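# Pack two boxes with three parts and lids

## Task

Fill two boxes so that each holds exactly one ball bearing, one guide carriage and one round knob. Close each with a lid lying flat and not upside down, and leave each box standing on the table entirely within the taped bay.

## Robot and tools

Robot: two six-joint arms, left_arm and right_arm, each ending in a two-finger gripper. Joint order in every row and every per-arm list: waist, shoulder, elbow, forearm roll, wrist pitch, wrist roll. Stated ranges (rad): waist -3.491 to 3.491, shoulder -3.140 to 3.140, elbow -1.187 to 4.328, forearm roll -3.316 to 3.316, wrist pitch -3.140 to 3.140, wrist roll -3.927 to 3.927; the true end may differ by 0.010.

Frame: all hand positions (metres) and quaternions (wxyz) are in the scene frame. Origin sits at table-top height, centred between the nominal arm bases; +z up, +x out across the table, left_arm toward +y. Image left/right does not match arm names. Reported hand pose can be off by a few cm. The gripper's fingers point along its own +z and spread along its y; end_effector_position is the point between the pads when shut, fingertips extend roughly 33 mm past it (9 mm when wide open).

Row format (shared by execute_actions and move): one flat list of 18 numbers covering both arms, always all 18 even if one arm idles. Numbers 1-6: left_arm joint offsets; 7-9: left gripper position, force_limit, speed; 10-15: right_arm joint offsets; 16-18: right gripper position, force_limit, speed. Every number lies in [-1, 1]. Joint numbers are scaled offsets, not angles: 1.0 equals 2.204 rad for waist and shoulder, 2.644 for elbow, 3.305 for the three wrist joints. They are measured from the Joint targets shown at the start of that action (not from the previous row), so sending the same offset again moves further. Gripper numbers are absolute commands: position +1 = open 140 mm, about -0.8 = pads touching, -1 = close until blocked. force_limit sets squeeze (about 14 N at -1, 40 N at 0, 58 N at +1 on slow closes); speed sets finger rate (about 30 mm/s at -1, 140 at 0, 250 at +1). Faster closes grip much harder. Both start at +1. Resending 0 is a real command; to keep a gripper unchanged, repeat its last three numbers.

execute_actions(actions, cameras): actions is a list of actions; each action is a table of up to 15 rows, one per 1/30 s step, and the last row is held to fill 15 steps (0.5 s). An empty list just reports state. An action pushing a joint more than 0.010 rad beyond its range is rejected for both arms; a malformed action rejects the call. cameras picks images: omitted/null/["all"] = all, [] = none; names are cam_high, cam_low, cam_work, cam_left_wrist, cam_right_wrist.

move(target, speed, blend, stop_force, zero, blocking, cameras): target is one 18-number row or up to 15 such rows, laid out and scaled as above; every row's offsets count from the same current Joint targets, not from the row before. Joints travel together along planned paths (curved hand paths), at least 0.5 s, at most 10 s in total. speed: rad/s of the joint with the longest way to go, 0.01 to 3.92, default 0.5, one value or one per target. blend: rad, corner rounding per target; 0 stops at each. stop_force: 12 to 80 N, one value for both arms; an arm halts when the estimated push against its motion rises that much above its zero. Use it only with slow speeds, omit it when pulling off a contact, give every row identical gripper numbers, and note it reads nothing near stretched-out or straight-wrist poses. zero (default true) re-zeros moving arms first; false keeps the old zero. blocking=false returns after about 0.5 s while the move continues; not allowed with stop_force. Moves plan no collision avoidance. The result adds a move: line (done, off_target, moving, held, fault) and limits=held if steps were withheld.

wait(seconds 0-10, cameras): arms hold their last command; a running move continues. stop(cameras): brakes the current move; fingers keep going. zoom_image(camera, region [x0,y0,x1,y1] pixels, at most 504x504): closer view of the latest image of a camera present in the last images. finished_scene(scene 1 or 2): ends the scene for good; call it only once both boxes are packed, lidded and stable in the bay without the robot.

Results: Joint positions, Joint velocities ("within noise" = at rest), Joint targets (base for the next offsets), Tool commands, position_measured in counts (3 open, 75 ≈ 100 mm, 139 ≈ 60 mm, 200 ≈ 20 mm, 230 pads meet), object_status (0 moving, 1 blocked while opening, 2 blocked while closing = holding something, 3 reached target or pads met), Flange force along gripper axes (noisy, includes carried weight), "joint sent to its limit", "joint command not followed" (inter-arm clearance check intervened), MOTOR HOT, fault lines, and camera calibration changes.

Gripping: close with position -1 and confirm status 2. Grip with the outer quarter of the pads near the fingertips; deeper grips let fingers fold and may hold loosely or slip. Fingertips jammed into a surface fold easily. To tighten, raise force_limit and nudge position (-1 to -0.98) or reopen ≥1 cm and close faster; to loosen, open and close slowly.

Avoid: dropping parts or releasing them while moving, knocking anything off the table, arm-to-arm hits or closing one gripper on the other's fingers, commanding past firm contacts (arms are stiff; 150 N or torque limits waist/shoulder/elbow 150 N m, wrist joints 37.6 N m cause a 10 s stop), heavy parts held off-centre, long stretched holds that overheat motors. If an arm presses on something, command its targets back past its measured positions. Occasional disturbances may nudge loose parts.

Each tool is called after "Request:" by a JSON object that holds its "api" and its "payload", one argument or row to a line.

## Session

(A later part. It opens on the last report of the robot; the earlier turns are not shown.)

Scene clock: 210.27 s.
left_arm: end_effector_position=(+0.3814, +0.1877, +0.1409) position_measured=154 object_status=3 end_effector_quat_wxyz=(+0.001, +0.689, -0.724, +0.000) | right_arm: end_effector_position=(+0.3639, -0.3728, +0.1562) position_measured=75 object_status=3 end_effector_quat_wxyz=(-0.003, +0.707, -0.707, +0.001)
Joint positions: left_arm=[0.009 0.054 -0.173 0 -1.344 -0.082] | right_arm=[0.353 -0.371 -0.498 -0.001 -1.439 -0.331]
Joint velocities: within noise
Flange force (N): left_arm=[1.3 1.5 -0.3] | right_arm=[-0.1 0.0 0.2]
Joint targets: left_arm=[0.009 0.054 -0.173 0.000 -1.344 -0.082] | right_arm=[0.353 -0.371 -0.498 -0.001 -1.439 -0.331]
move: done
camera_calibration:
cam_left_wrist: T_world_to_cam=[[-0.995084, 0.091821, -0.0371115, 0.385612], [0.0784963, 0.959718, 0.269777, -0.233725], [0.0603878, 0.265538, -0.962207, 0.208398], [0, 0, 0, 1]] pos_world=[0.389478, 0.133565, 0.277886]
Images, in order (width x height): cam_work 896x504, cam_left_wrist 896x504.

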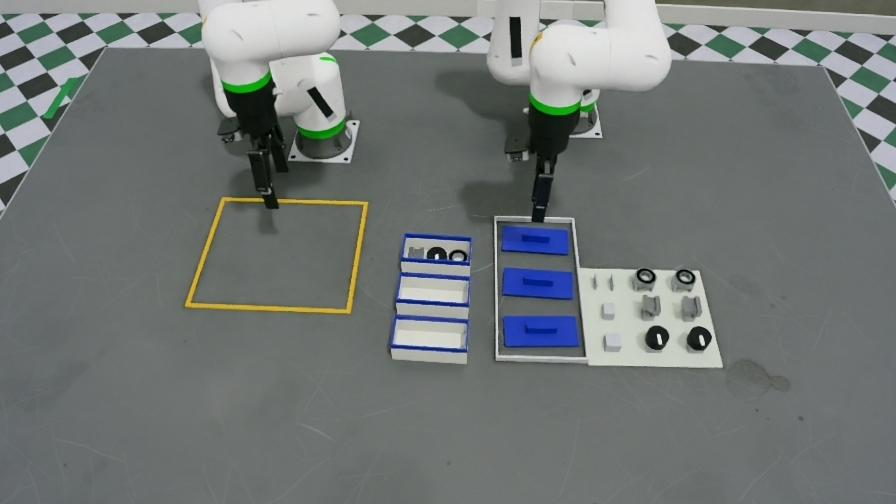

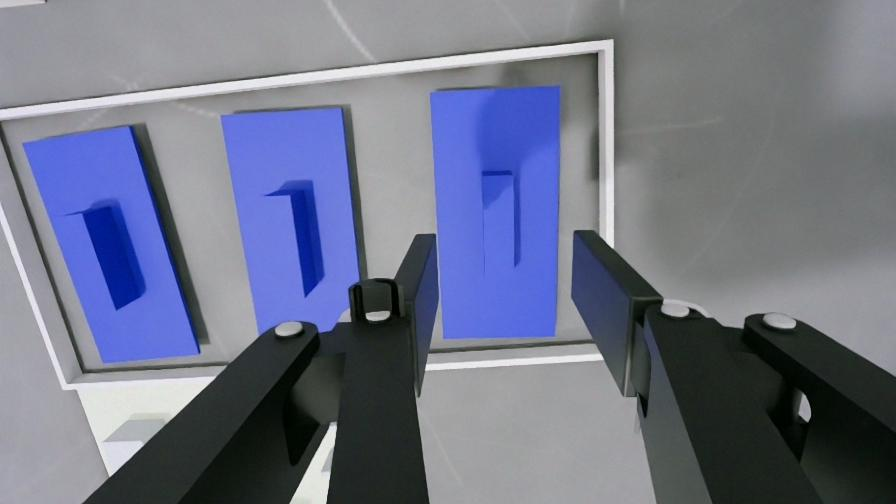

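Request:
{"api": "move", "payload": {
  "target": [
    [0.00527,0.00481,-0.02309,0,0.02168,-0.0005,-0.2,-0.3,-1,0,0,0,0,0,0,0.43,0.1,-1],
    [0.00527,0.02839,-0.05538,0,0.06324,-0.0005,-0.2,-0.3,-1,0,0,0,0,0,0,0.43,0.1,-1],
    [0.00527,0.02839,-0.05538,0,0.06324,-0.0005,-1,0,-1,0,0,0,0,0,0,0.43,0.1,-1],
    [0.00527,-0.00395,-0.00345,0,0.0001,-0.0005,-1,0,-1,0,0,0,0,0,0,0.43,0.1,-1]
  ],
  "speed": 0.15,
  "cameras": ["cam_left_wrist"]
}}

Request:
{"api": "zoom_image", "payload": {
  "camera": "cam_left_wrist",
  "region": [380, 20, 640, 440]
}}

Scene clock: 231.17 s.
left_arm: end_effector_position=(+0.3791, +0.1927, +0.1409) position_measured=208 object_status=2 end_effector_quat_wxyz=(+0.001, +0.693, -0.721, +0.000) | right_arm: end_effector_position=(+0.3639, -0.3728, +0.1562) position_measured=75 object_status=3 end_effector_quat_wxyz=(-0.003, +0.707, -0.707, +0.001)
Joint positions: left_arm=[0.02 0.046 -0.182 0 -1.344 -0.083] | right_arm=[0.353 -0.371 -0.498 -0.001 -1.439 -0.331]
Joint velocities: within noise
Flange force (N): left_arm=[1.0 2.1 0.6] | right_arm=[-0.1 0.0 0.6]
Joint targets: left_arm=[0.020 0.046 -0.182 0.000 -1.344 -0.083] | right_arm=[0.353 -0.371 -0.498 -0.001 -1.439 -0.331]
move: done
camera_calibration:
cam_left_wrist: T_world_to_cam=[[-0.995955, 0.0818904, -0.0369775, 0.38512], [0.0689601, 0.960475, 0.269691, -0.234877], [0.057601, 0.26605, -0.962237, 0.208162], [0, 0, 0, 1]] pos_world=[0.387769, 0.138674, 0.277886]
Images, in order (width x height): cam_left_wrist 896x504.

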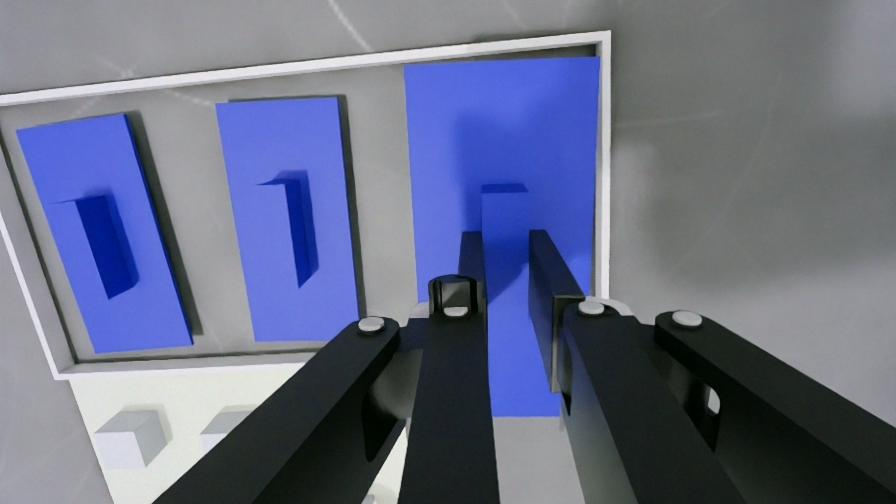

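Scaled by 1.200 from the camera's 896x504 image, which has a finer 1280x720 frame.

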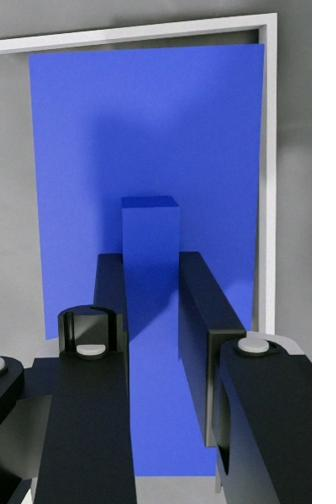

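Request:
{"api": "move", "payload": {
  "target": [-0.18262,0.17378,0.15262,0,-0.00621,0.123,-1,0,-1,0,0,0,0,0,0,0.43,0.1,-1],
  "speed": 0.4,
  "cameras": ["cam_left_wrist","cam_work"]
}}

Request:
{"api": "zoom_image", "payload": {
  "camera": "cam_work",
  "region": [390, 215, 490, 295]
}}

Scene clock: 246.67 s.
left_arm: end_effector_position=(+0.4442, -0.0256, +0.1129) position_measured=208 object_status=2 end_effector_quat_wxyz=(+0.000, +0.695, -0.719, +0.000) | right_arm: end_effector_position=(+0.3639, -0.3728, +0.1562) position_measured=75 object_status=3 end_effector_quat_wxyz=(-0.003, +0.707, -0.707, +0.001)
Joint positions: left_arm=[-0.382 0.429 0.221 0 -1.365 0.323] | right_arm=[0.353 -0.371 -0.498 -0.001 -1.439 -0.331]
Joint velocities: within noise
Flange force (N): left_arm=[-0.5 4.1 0.1] | right_arm=[-0.3 -0.1 0.3]
Joint targets: left_arm=[-0.382 0.429 0.221 0.000 -1.365 0.323] | right_arm=[0.353 -0.371 -0.498 -0.001 -1.439 -0.331]
move: done
camera_calibration:
cam_left_wrist: T_world_to_cam=[[-0.996285, 0.0777661, -0.037, 0.466831], [0.0649467, 0.96061, 0.270203, -0.0203892], [0.0565553, 0.266797, -0.962092, 0.236157], [0, 0, 0, 1]] pos_world=[0.453065, -0.0797234, 0.249987]
Images, in order (width x height): cam_work 896x504, cam_left_wrist 896x504.

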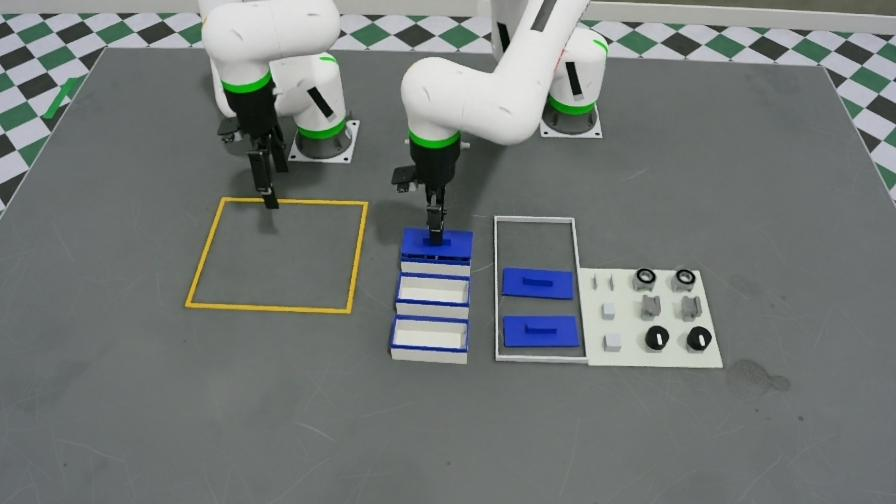

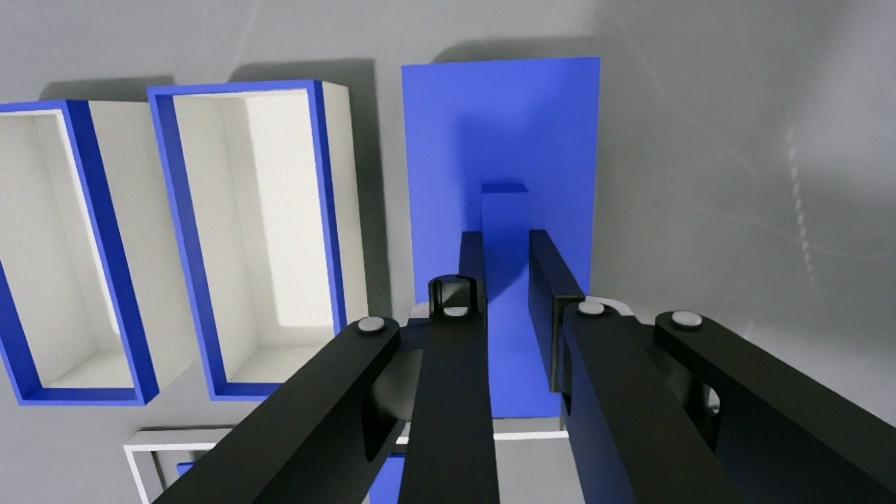

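Scaled by 5.040 from the camera's 896x504 image, which has a finer 1280x720 frame.

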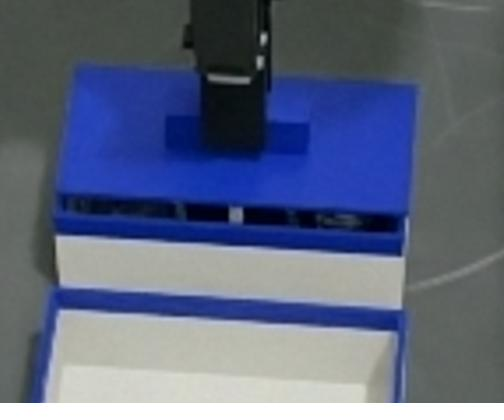

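Request:
{"api": "move", "payload": {
  "target": [0.00003,0.0039,0.00459,0,-0.00107,0,-1,0,-1,0,0,0,0,0,0,0.43,0.1,-1],
  "speed": 0.1,
  "cameras": ["cam_work"]
}}

Request:
{"api": "zoom_image", "payload": {
  "camera": "cam_work",
  "region": [390, 215, 490, 295]
}}

Scene clock: 262.87 s.
left_arm: end_effector_position=(+0.4475, -0.0269, +0.1129) position_measured=208 object_status=2 end_effector_quat_wxyz=(+0.000, +0.694, -0.720, +0.000) | right_arm: end_effector_position=(+0.3639, -0.3728, +0.1562) position_measured=75 object_status=3 end_effector_quat_wxyz=(-0.003, +0.707, -0.707, +0.001)
Joint positions: left_arm=[-0.382 0.437 0.233 0 -1.368 0.323] | right_arm=[0.353 -0.371 -0.498 -0.001 -1.439 -0.331]
Joint velocities: within noise
Flange force (N): left_arm=[-0.2 2.4 0.6] | right_arm=[-0.4 0.0 0.2]
Joint targets: left_arm=[-0.382 0.437 0.233 0.000 -1.368 0.323] | right_arm=[0.353 -0.371 -0.498 -0.001 -1.439 -0.331]
move: done
Images, in order (width x height): cam_work 896x504.

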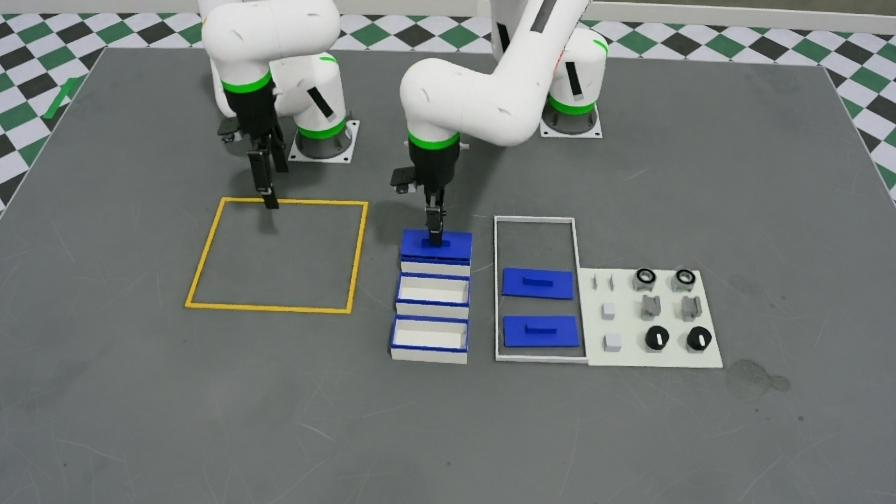

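Scaled by 5.040 from the camera's 896x504 image, which has a finer 1280x720 frame.

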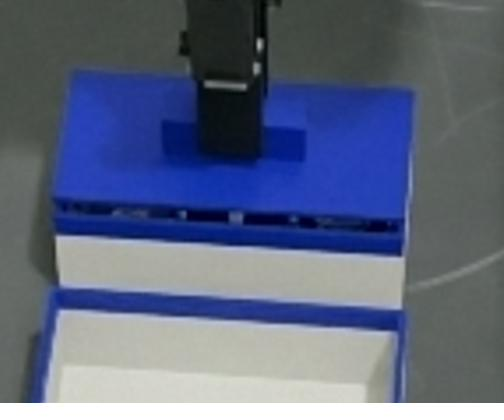

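Request:
{"api": "move", "payload": {
  "target": [0,0.00419,-0.01038,0,0.0111,0,-1,0,-1,0,0,0,0,0,0,0.43,0.1,-1],
  "speed": 0.02,
  "stop_force": 12,
  "cameras": ["cam_work"]
}}

Request:
{"api": "zoom_image", "payload": {
  "camera": "cam_work",
  "region": [390, 215, 490, 295]
}}

Scene clock: 267.83 s.
left_arm: end_effector_position=(+0.4476, -0.0269, +0.1010) position_measured=208 object_status=2 end_effector_quat_wxyz=(+0.000, +0.695, -0.719, +0.000) | right_arm: end_effector_position=(+0.3639, -0.3728, +0.1562) position_measured=75 object_status=3 end_effector_quat_wxyz=(-0.003, +0.707, -0.707, +0.001)
Joint positions: left_arm=[-0.382 0.444 0.214 0 -1.342 0.323] | right_arm=[0.353 -0.371 -0.498 -0.001 -1.439 -0.331]
Joint velocities: within noise
Flange force (N): left_arm=[-4.7 5.7 -22.6] | right_arm=[-0.6 0.2 0.1]
Joint targets: left_arm=[-0.382 0.444 0.214 0.000 -1.342 0.323] | right_arm=[0.353 -0.371 -0.498 -0.001 -1.439 -0.331]
move: contact (left_arm); left_arm: the wrist pitch is farthest, 0.011 rad from its target
Images, in order (width x height): cam_work 896x504.

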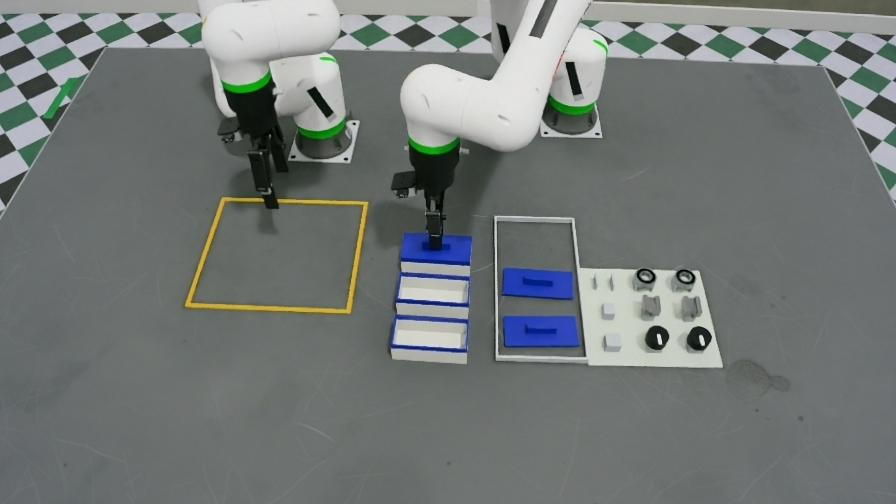

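Scaled by 5.040 from the camera's 896x504 image, which has a finer 1280x720 frame.

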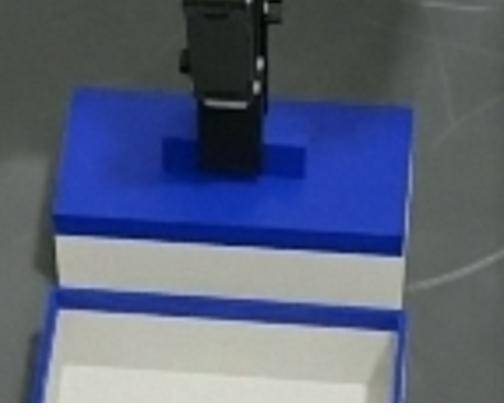

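Request:
{"api": "move", "payload": {
  "target": [
    [0,0,0,0,0,0,-0.33,0,-1,0,0,0,0,0,0,0.43,0.1,-1],
    [0,-0.0103,0.03306,0,-0.03295,0,-0.33,0,-1,0,0,0,0,0,0,0.43,0.1,-1],
    [0.35776,-0.04946,-0.02012,0,-0.01652,0.2476,0.2,0,-0.3,0.27314,0.23897,0.17436,0.0003,0.01842,-0.19316,0.43,0.1,-1]
  ],
  "speed": [0.2,0.2,0.6],
  "cameras": ["cam_left_wrist","cam_right_wrist","cam_work"]
}}

Request:
{"api": "zoom_image", "payload": {
  "camera": "cam_work",
  "region": [390, 215, 490, 295]
}}

Scene clock: 287.27 s.
left_arm: end_effector_position=(+0.4984, +0.4179, +0.1415) position_measured=104 object_status=0 end_effector_quat_wxyz=(+0.000, +1.000, +0.000, +0.000) | right_arm: end_effector_position=(+0.4508, -0.0282, +0.1516) position_measured=75 object_status=3 end_effector_quat_wxyz=(+0.000, +0.694, -0.720, +0.000)
Joint positions: left_arm=[0.406 0.335 0.161 0 -1.397 1.142] | right_arm=[0.955 0.155 -0.037 0 -1.378 -0.97]
Joint velocities: within noise
Flange force (N): left_arm=[-0.7 1.2 -0.3] | right_arm=[-2.3 -2.4 0.9]
Joint targets: left_arm=[0.406 0.335 0.161 0.000 -1.397 1.142] | right_arm=[0.955 0.155 -0.037 0.000 -1.378 -0.970]
move: done
camera_calibration:
cam_left_wrist: T_world_to_cam=[[-0.0418068, -0.998405, -0.0379422, 0.461491], [-0.962406, 0.0300406, 0.269948, 0.443287], [-0.268377, 0.0478014, -0.962127, 0.395625], [0, 0, 0, 1]] pos_world=[0.552092, 0.428527, 0.278487]
cam_right_wrist: T_world_to_cam=[[-0.999357, 0.0243022, 0.0263575, 0.451803], [0.0302018, 0.966814, 0.253691, -0.00673943], [-0.0193175, 0.254324, -0.966926, 0.303252], [0, 0, 0, 1]] pos_world=[0.457574, -0.0815883, 0.283024]
Images, in order (width x height): cam_work 896x504, cam_left_wrist 896x504, cam_right_wrist 896x504.

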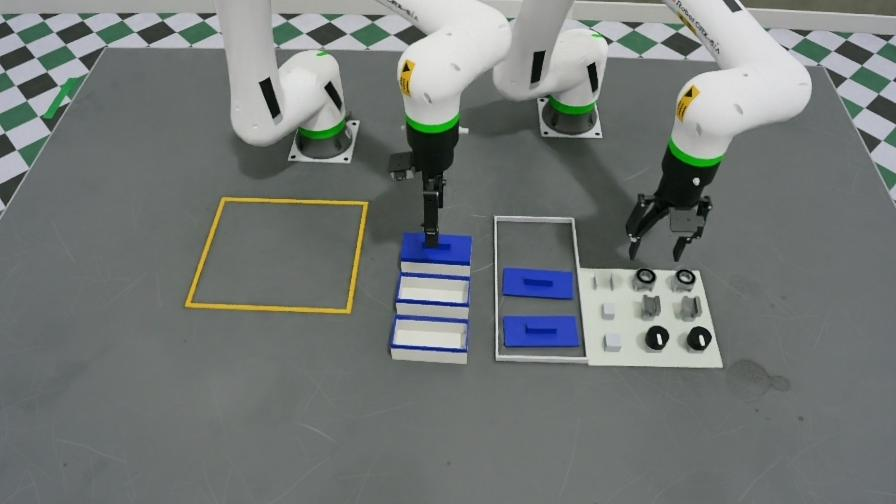

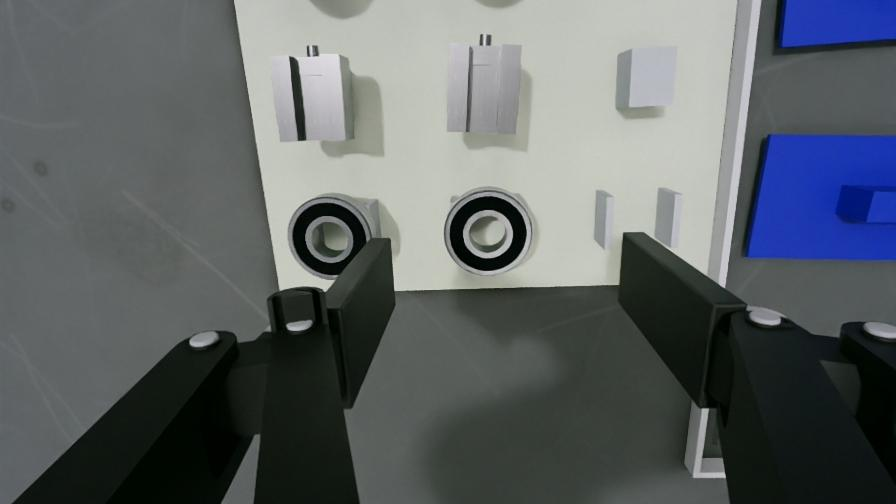

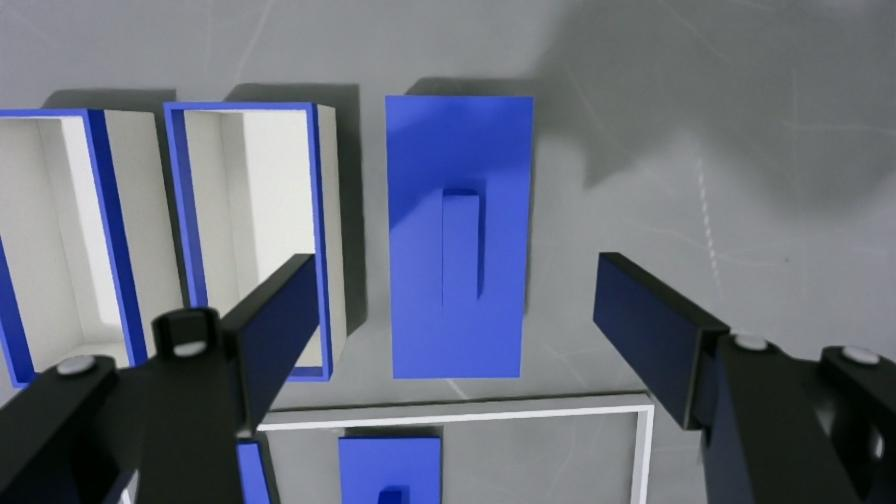

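Scaled by 5.040 from the camera's 896x504 image, which has a finer 1280x720 frame.

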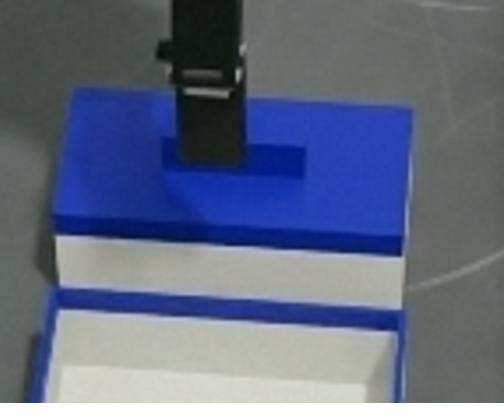

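Request:
{"api": "move", "payload": {
  "target": [
    [0.00245,0.02081,-0.04399,0,0.04907,-0.00163,0.2,0,-0.3,0,0.03107,-0.05595,0,0.06548,0,0.4,0.1,-1],
    [0.00245,0.02081,-0.04399,0,0.04907,-0.00163,-1,-0.3,-1,0,0.03107,-0.05595,0,0.06548,0,-1,0.1,-1],
    [0.00245,0,0,0,0,-0.00163,-1,-0.3,-1,0,0.00749,-0.01985,0,0.02087,0,-1,0.1,-1]
  ],
  "speed": [0.13,0.13,0.08],
  "cameras": ["cam_left_wrist","cam_right_wrist","cam_work"]
}}

Scene clock: 301.63 s.
left_arm: end_effector_position=(+0.4978, +0.4209, +0.1414) position_measured=162 object_status=2 end_effector_quat_wxyz=(+0.000, +1.000, +0.000, +0.000) | right_arm: end_effector_position=(+0.4508, -0.0282, +0.1216) position_measured=126 object_status=2 end_effector_quat_wxyz=(+0.000, +0.694, -0.720, +0.000)
Joint positions: left_arm=[0.412 0.335 0.161 0 -1.397 1.136] | right_arm=[0.955 0.172 -0.089 0 -1.309 -0.97]
Joint velocities: within noise
Flange force (N): left_arm=[-0.6 1.4 0.7] | right_arm=[-2.5 -2.5 5.0]
Joint targets: left_arm=[0.412 0.335 0.161 0.000 -1.397 1.136] | right_arm=[0.955 0.172 -0.089 0.000 -1.309 -0.970]
move: done
camera_calibration:
cam_left_wrist: T_world_to_cam=[[-0.0417851, -0.998409, -0.0378502, 0.464426], [-0.962399, 0.0300432, 0.269972, 0.442608], [-0.268406, 0.0477078, -0.962124, 0.395376], [0, 0, 0, 1]] pos_world=[0.551492, 0.431527, 0.278487]
cam_right_wrist: T_world_to_cam=[[-0.999355, 0.0242765, 0.026454, 0.452568], [0.0302014, 0.966815, 0.253688, 0.000897661], [-0.0194175, 0.254323, -0.966924, 0.274193], [0, 0, 0, 1]] pos_world=[0.457574, -0.0815883, 0.252924]
Images, in order (width x height): cam_work 896x504, cam_left_wrist 896x504, cam_right_wrist 896x504.

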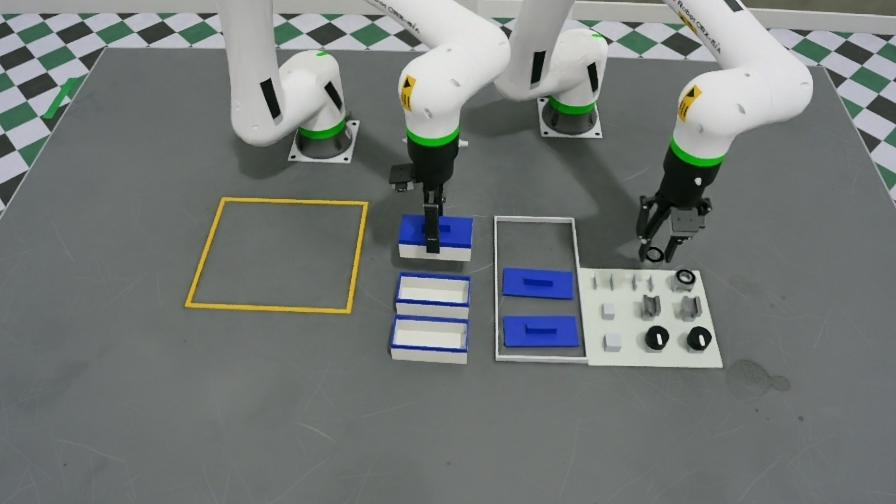

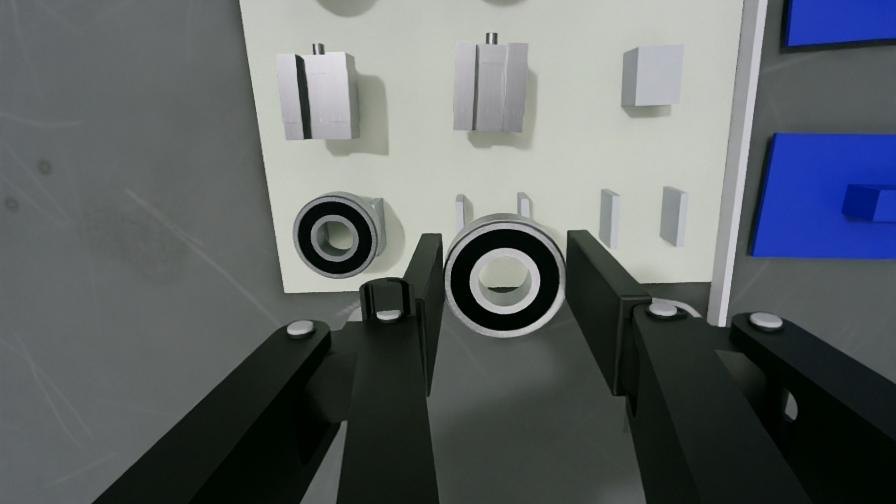

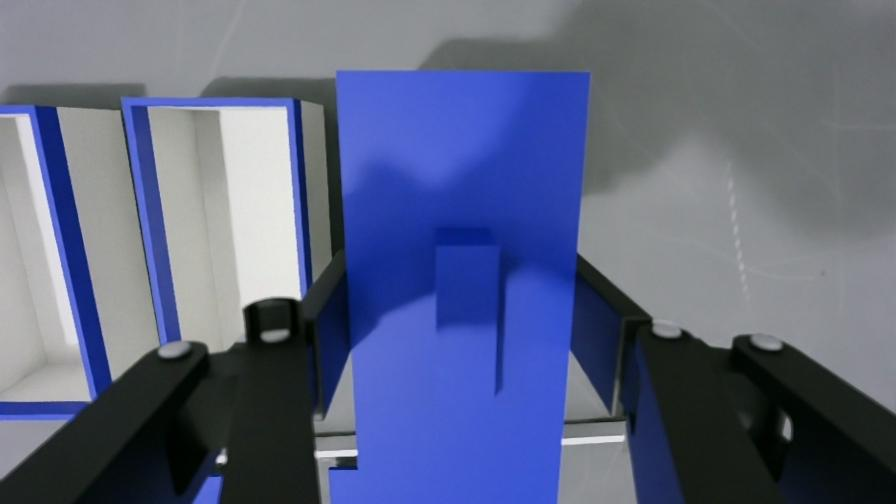

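Request:
{"api": "move", "payload": {
  "target": [
    [0,0,0,0,0,0,-1,-0.3,-1,-0.27391,-0.22536,-0.17396,0,-0.01112,0.19356,-1,0.1,-1],
    [-0.31534,0.1406,0.16988,0,-0.04215,0.19909,-1,-0.3,-1,-0.27391,-0.20314,-0.21253,0,0.03455,0.19356,-1,0.1,-1]
  ],
  "speed": [0.35,0.5],
  "cameras": ["cam_left_wrist","cam_work"]
}}

Request:
{"api": "zoom_image", "payload": {
  "camera": "cam_work",
  "region": [180, 170, 400, 330]
}}

Scene clock: 322.47 s.
left_arm: end_effector_position=(+0.5568, +0.0042, +0.1416) position_measured=162 object_status=2 end_effector_quat_wxyz=(+0.000, +1.000, -0.018, +0.000) | right_arm: end_effector_position=(+0.3724, -0.3708, +0.0654) position_measured=126 object_status=2 end_effector_quat_wxyz=(+0.000, +0.707, -0.707, +0.000)
Joint positions: left_arm=[-0.283 0.644 0.61 0 -1.536 1.794] | right_arm=[0.351 -0.276 -0.651 0 -1.195 -0.33]
Joint velocities: within noise
Flange force (N): left_arm=[-0.5 1.2 0.7] | right_arm=[-0.2 -0.6 4.5]
Joint targets: left_arm=[-0.283 0.644 0.610 0.000 -1.536 1.794] | right_arm=[0.351 -0.276 -0.651 0.000 -1.195 -0.330]
move: done
camera_calibration:
cam_left_wrist: T_world_to_cam=[[-0.0784946, -0.9962, -0.0377339, 0.0713733], [-0.960604, 0.065459, 0.270102, 0.510664], [-0.266605, 0.0574489, -0.962092, 0.430131], [0, 0, 0, 1]] pos_world=[0.610824, 0.012964, 0.278587]
Images, in order (width x height): cam_work 896x504, cam_left_wrist 896x504.

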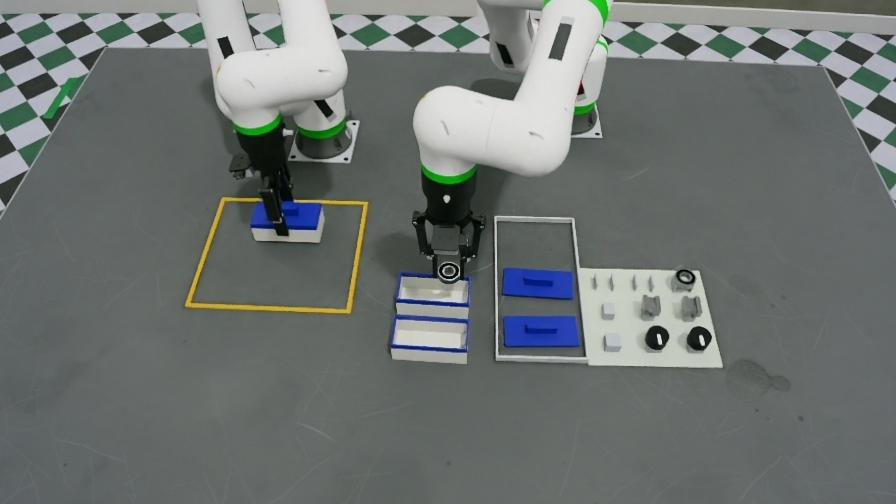

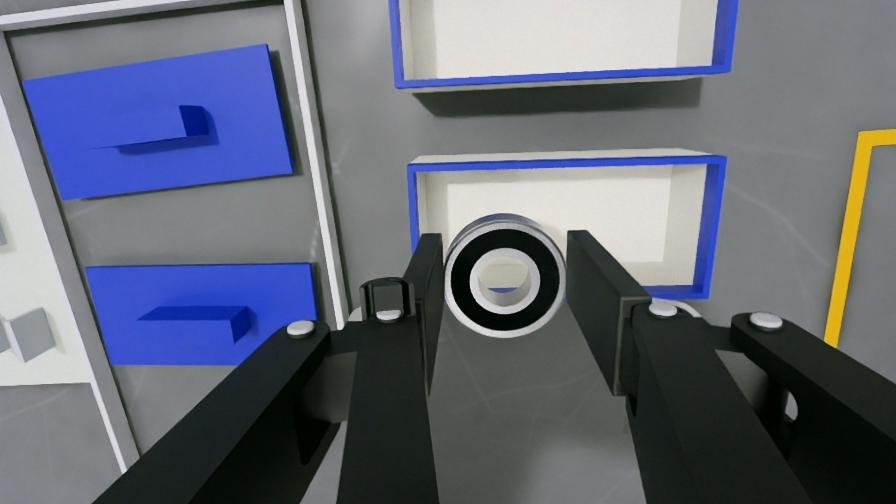

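Scaled by 2.291 from the camera's 896x504 image, which has a finer 1280x720 frame.

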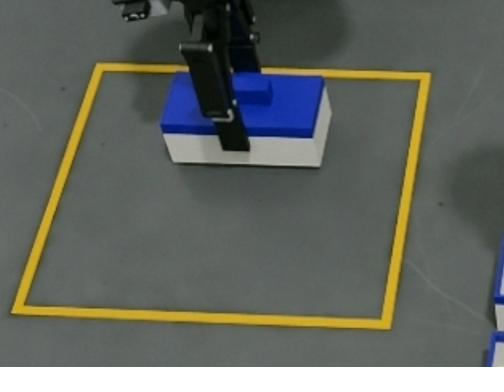

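Request:
{"api": "move", "payload": {
  "target": [-0.0002,0.00504,-0.05092,0,0.04409,-0.00077,-1,-0.3,-1,0,0.0076,-0.00873,0,0.01206,0,-1,0.1,-1],
  "speed": 0.06,
  "stop_force": 12,
  "cameras": ["cam_work"]
}}

Request:
{"api": "zoom_image", "payload": {
  "camera": "cam_work",
  "region": [385, 255, 485, 335]
}}

Scene clock: 338.47 s.
left_arm: end_effector_position=(+0.5536, +0.0047, +0.0765) position_measured=162 object_status=2 end_effector_quat_wxyz=(+0.000, +1.000, -0.020, +0.000) | right_arm: end_effector_position=(+0.3726, -0.3708, +0.0573) position_measured=126 object_status=2 end_effector_quat_wxyz=(+0.000, +0.707, -0.707, +0.000)
Joint positions: left_arm=[-0.284 0.655 0.475 0 -1.39 1.792] | right_arm=[0.351 -0.266 -0.664 0 -1.172 -0.33]
Joint velocities: within noise
Flange force (N): left_arm=[-2.5 0.0 0.5] | right_arm=[-2.5 4.1 -17.3]
Joint targets: left_arm=[-0.284 0.655 0.475 0.000 -1.390 1.792] | right_arm=[0.351 -0.266 -0.664 0.000 -1.172 -0.330]
move: contact (right_arm); right_arm: the wrist pitch is farthest, 0.017 rad from its target
Images, in order (width x height): cam_work 896x504.

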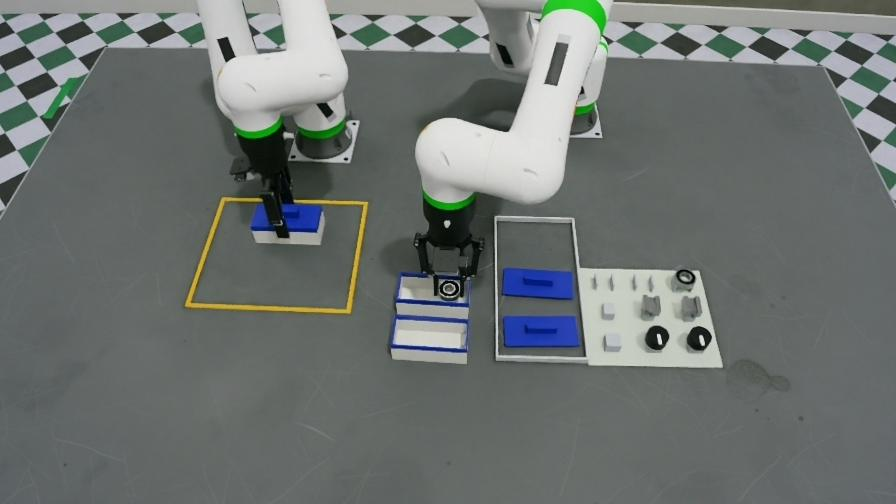

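Scaled by 5.040 from the camera's 896x504 image, which has a finer 1280x720 frame.

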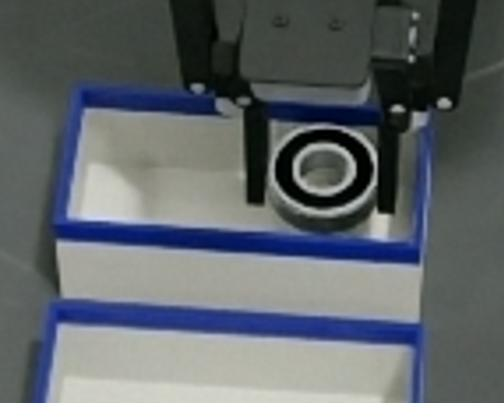

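Request:
{"api": "move", "payload": {
  "target": [0,0.00984,-0.02019,0,0.02271,0,-1,-0.3,-1,0,0,0,0,0,0,0.3,0.1,-1],
  "speed": 0.035,
  "stop_force": 12,
  "cameras": []
}}

Scene clock: 343.73 s.
left_arm: end_effector_position=(+0.5539, +0.0046, +0.0450) position_measured=162 object_status=2 end_effector_quat_wxyz=(+0.000, +1.000, -0.020, +0.000) | right_arm: end_effector_position=(+0.3726, -0.3708, +0.0573) position_measured=91 object_status=3 end_effector_quat_wxyz=(+0.000, +0.707, -0.707, +0.000)
Joint positions: left_arm=[-0.284 0.674 0.43 0 -1.326 1.792] | right_arm=[0.351 -0.266 -0.664 0 -1.172 -0.33]
Joint velocities: within noise
Flange force (N): left_arm=[-5.2 -4.1 -17.6] | right_arm=[-0.4 -1.0 0.6]
Joint targets: left_arm=[-0.284 0.674 0.430 0.000 -1.326 1.792] | right_arm=[0.351 -0.266 -0.664 0.000 -1.172 -0.330]
move: contact (left_arm); left_arm: the wrist pitch is farthest, 0.011 rad from its target
No camera images: "cameras" was empty.

Request:
{"api": "move", "payload": {
  "target": [
    [0,0,0,0,0,0,-0.22,-0.3,-1,0,0,0,0,0,0,0.3,0.1,-1],
    [0,-0.01302,0.03306,0,-0.03537,0,-0.22,-0.3,-1,0,-0.04764,0.06278,0,-0.08079,0,0.3,0.1,-1],
    [-0.0245,0.00812,0.06116,0,-0.04375,0.01634,-0.8,-0.2,-0.3,0,-0.04764,0.06278,0,-0.08079,0,0.3,0.1,-1],
    [-0.0245,0.02005,0.02564,0,-0.00738,0.01634,-0.8,-0.2,-0.3,0,-0.04764,0.06278,0,-0.08079,0,0.3,0.1,-1]
  ],
  "speed": [0.15,0.2,0.2,0.15],
  "cameras": ["cam_left_wrist"]
}}

Request:
{"api": "move", "payload": {
  "target": [0.01411,-0.01174,-0.01603,0,0.00499,-0.00941,-0.8,-0.2,-0.3,0,0,0,0,0,0,0.3,0.1,-1],
  "speed": 0.05,
  "stop_force": 15,
  "cameras": ["cam_left_wrist","cam_work"]
}}

Scene clock: 363.17 s.
left_arm: end_effector_position=(+0.5520, -0.0332, +0.0434) position_measured=229 object_status=3 end_effector_quat_wxyz=(+0.000, +1.000, -0.020, +0.000) | right_arm: end_effector_position=(+0.3638, -0.3738, +0.1560) position_measured=91 object_status=3 end_effector_quat_wxyz=(-0.002, +0.707, -0.707, +0.001)
Joint positions: left_arm=[-0.338 0.718 0.498 0 -1.351 1.846] | right_arm=[0.351 -0.371 -0.498 0 -1.439 -0.33]
Joint velocities: within noise
Flange force (N): left_arm=[-3.7 -1.0 -0.2] | right_arm=[-0.6 0.1 0.3]
Joint targets: left_arm=[-0.338 0.718 0.498 0.000 -1.351 1.846] | right_arm=[0.351 -0.371 -0.498 0.000 -1.439 -0.330]
move: done
camera_calibration:
cam_left_wrist: T_world_to_cam=[[-0.0814776, -0.995955, -0.0378698, 0.0316832], [-0.960255, 0.0682661, 0.270647, 0.534897], [-0.266967, 0.0584163, -0.961934, 0.336776], [0, 0, 0, 1]] pos_world=[0.606127, -0.0246335, 0.180388]
Images, in order (width x height): cam_left_wrist 896x504.

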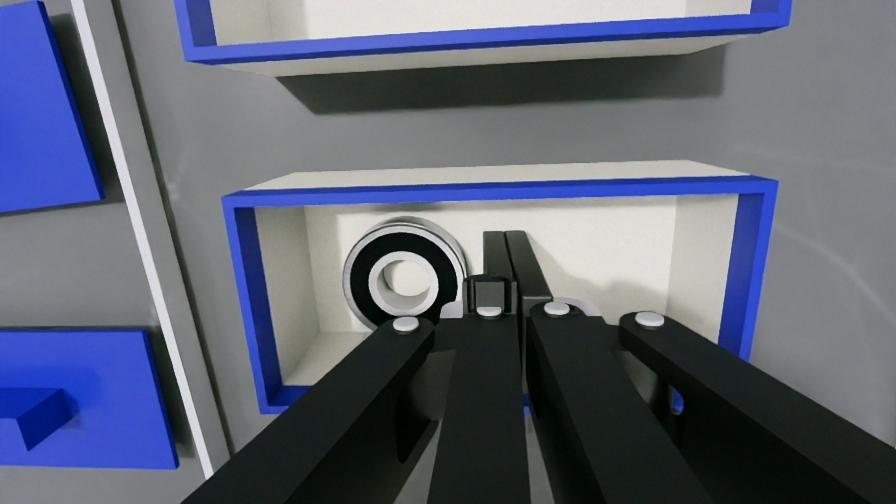

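Scene clock: 364.73 s.
left_arm: end_effector_position=(+0.5529, -0.0112, +0.0433) position_measured=229 object_status=3 end_effector_quat_wxyz=(+0.000, +1.000, -0.020, +0.000) | right_arm: end_effector_position=(+0.3638, -0.3738, +0.1560) position_measured=91 object_status=3 end_effector_quat_wxyz=(-0.002, +0.707, -0.707, +0.001)
Joint positions: left_arm=[-0.307 0.692 0.455 0 -1.334 1.815] | right_arm=[0.351 -0.371 -0.498 0 -1.439 -0.33]
Joint velocities: within noise
Flange force (N): left_arm=[-2.1 0.0 -0.6] | right_arm=[0.0 0.0 0.2]
Joint targets: left_arm=[-0.307 0.692 0.455 0.000 -1.334 1.815] | right_arm=[0.351 -0.371 -0.498 0.000 -1.439 -0.330]
move: done
camera_calibration:
cam_left_wrist: T_world_to_cam=[[-0.0814903, -0.995955, -0.037866, 0.0536709], [-0.960254, 0.0682793, 0.270647, 0.534286], [-0.266967, 0.0584162, -0.961934, 0.335635], [0, 0, 0, 1]] pos_world=[0.607027, -0.00263345, 0.180288]
Images, in order (width x height): cam_work 896x504, cam_left_wrist 896x504.

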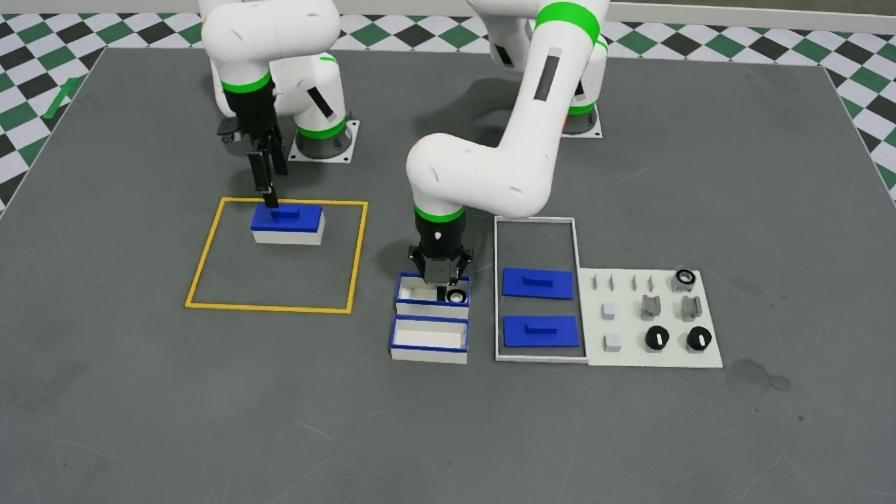

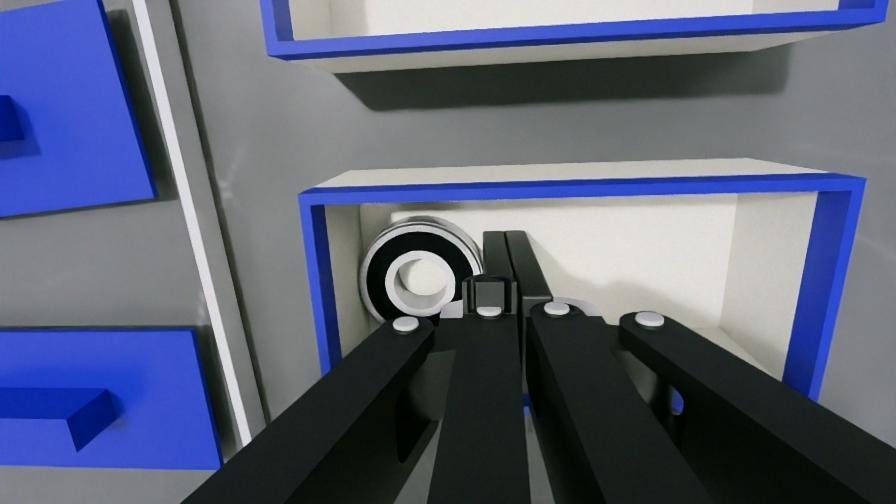

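Request:
{"api": "move", "payload": {
  "target": [
    [0,-0.0203,0.0288,0,-0.0369,0,-0.8,-0.2,-0.3,0,0,0,0,0,0,0.3,0.1,-1],
    [0.30471,-0.08179,-0.01798,0,-0.04016,-0.1911,0.2,0,-0.3,0,0,0,0,0,0,0.3,0.1,-1],
    [0.30471,-0.06647,-0.0634,0,0.00639,-0.1911,0.2,0,-0.3,0,0,0,0,0,0,0.3,0.1,-1],
    [0.30471,-0.06647,-0.0634,0,0.00639,-0.1911,-1,-0.3,-1,0,0,0,0,0,0,0.3,0.1,-1],
    [0.30471,-0.08179,-0.01798,0,-0.04016,-0.1911,-1,-0.3,-1,0,0,0,0,0,0,0.3,0.1,-1],
    [-0.03712,0.02259,0.10007,0,-0.06499,0.02476,-1,-0.3,-1,0,0,0,0,0,0,0.3,0.1,-1]
  ],
  "speed": [0.2,0.6,0.17,0.17,0.17,0.6],
  "cameras": ["cam_left_wrist"]
}}

Request:
{"api": "move", "payload": {
  "target": [0,0.00774,-0.04412,0,0.04045,0,-1,-0.3,-1,0,0,0,0,0,0,0.3,0.1,-1],
  "speed": 0.15,
  "cameras": ["cam_left_wrist","cam_work"]
}}

Request:
{"api": "zoom_image", "payload": {
  "camera": "cam_work",
  "region": [385, 255, 485, 335]
}}

Scene clock: 401.10 s.
left_arm: end_effector_position=(+0.5506, -0.0701, +0.1213) position_measured=180 object_status=2 end_effector_quat_wxyz=(+0.000, +1.000, -0.019, +0.000) | right_arm: end_effector_position=(+0.3638, -0.3738, +0.1560) position_measured=91 object_status=3 end_effector_quat_wxyz=(-0.002, +0.707, -0.707, +0.001)
Joint positions: left_arm=[-0.388 0.742 0.72 0 -1.549 1.896] | right_arm=[0.351 -0.371 -0.498 0 -1.439 -0.33]
Joint velocities: within noise
Flange force (N): left_arm=[-3.0 -1.1 1.5] | right_arm=[-0.6 0.3 0.4]
Joint targets: left_arm=[-0.388 0.742 0.720 0.000 -1.549 1.897] | right_arm=[0.351 -0.371 -0.498 0.000 -1.439 -0.330]
move: done
camera_calibration:
cam_left_wrist: T_world_to_cam=[[-0.0813951, -0.995961, -0.0378943, -0.00236703], [-0.960263, 0.0681803, 0.270642, 0.515092], [-0.266965, 0.0584174, -0.961934, 0.413524], [0, 0, 0, 1]] pos_world=[0.604827, -0.0616336, 0.258288]
Images, in order (width x height): cam_left_wrist 896x504.

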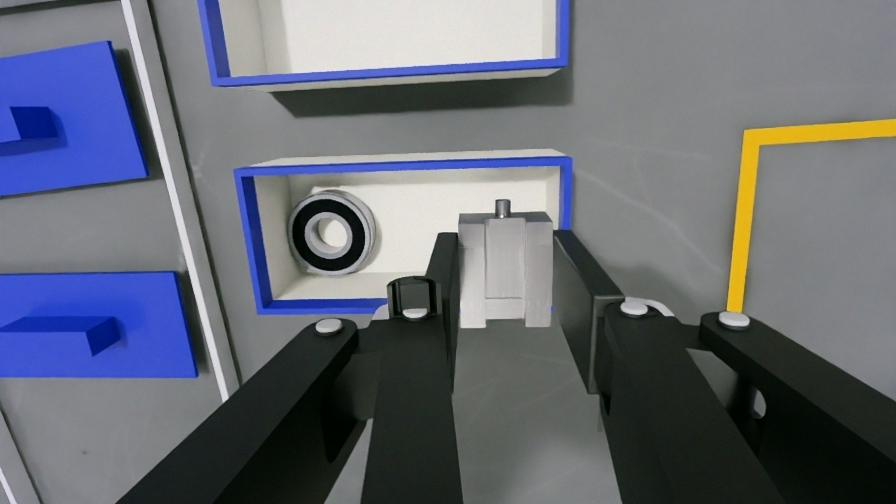

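Scene clock: 402.33 s.
left_arm: end_effector_position=(+0.5506, -0.0702, +0.0593) position_measured=180 object_status=2 end_effector_quat_wxyz=(+0.000, +1.000, -0.020, +0.000) | right_arm: end_effector_position=(+0.3638, -0.3738, +0.1560) position_measured=91 object_status=3 end_effector_quat_wxyz=(-0.002, +0.707, -0.707, +0.001)
Joint positions: left_arm=[-0.388 0.759 0.603 0 -1.415 1.897] | right_arm=[0.351 -0.371 -0.498 0 -1.439 -0.33]
Joint velocities: within noise
Flange force (N): left_arm=[-3.7 -0.9 1.1] | right_arm=[-0.5 -0.2 -0.1]
Joint targets: left_arm=[-0.388 0.759 0.603 0.000 -1.415 1.897] | right_arm=[0.351 -0.371 -0.498 0.000 -1.439 -0.330]
move: done
camera_calibration:
cam_left_wrist: T_world_to_cam=[[-0.0814903, -0.995955, -0.037866, -0.00477163], [-0.960254, 0.0682793, 0.270647, 0.531782], [-0.266967, 0.0584162, -0.961934, 0.353865], [0, 0, 0, 1]] pos_world=[0.604727, -0.0617335, 0.196288]
Images, in order (width x height): cam_work 896x504, cam_left_wrist 896x504.

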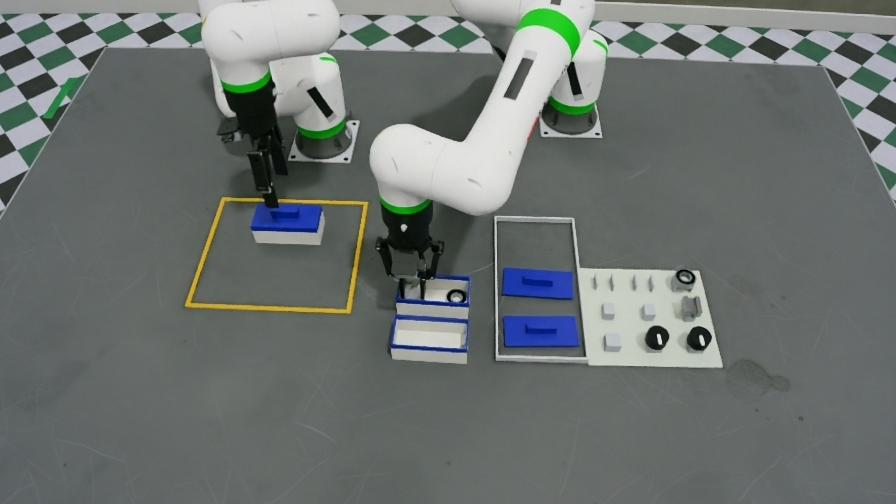

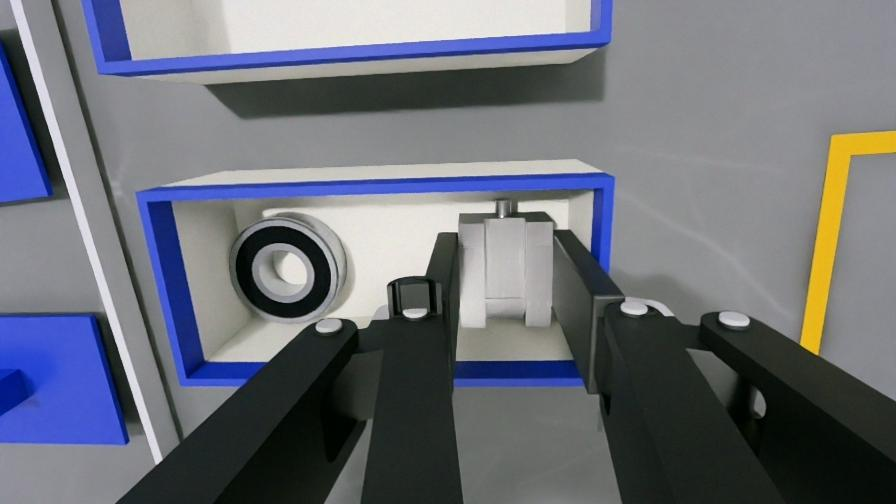

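Scaled by 5.040 from the camera's 896x504 image, which has a finer 1280x720 frame.

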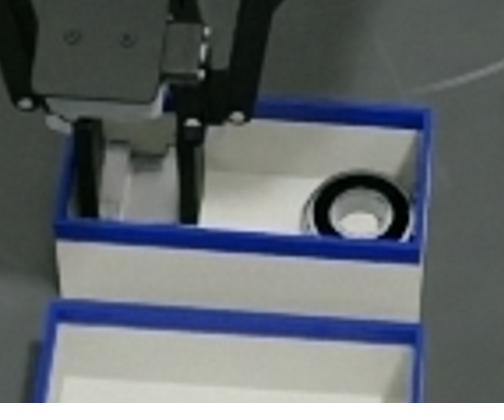

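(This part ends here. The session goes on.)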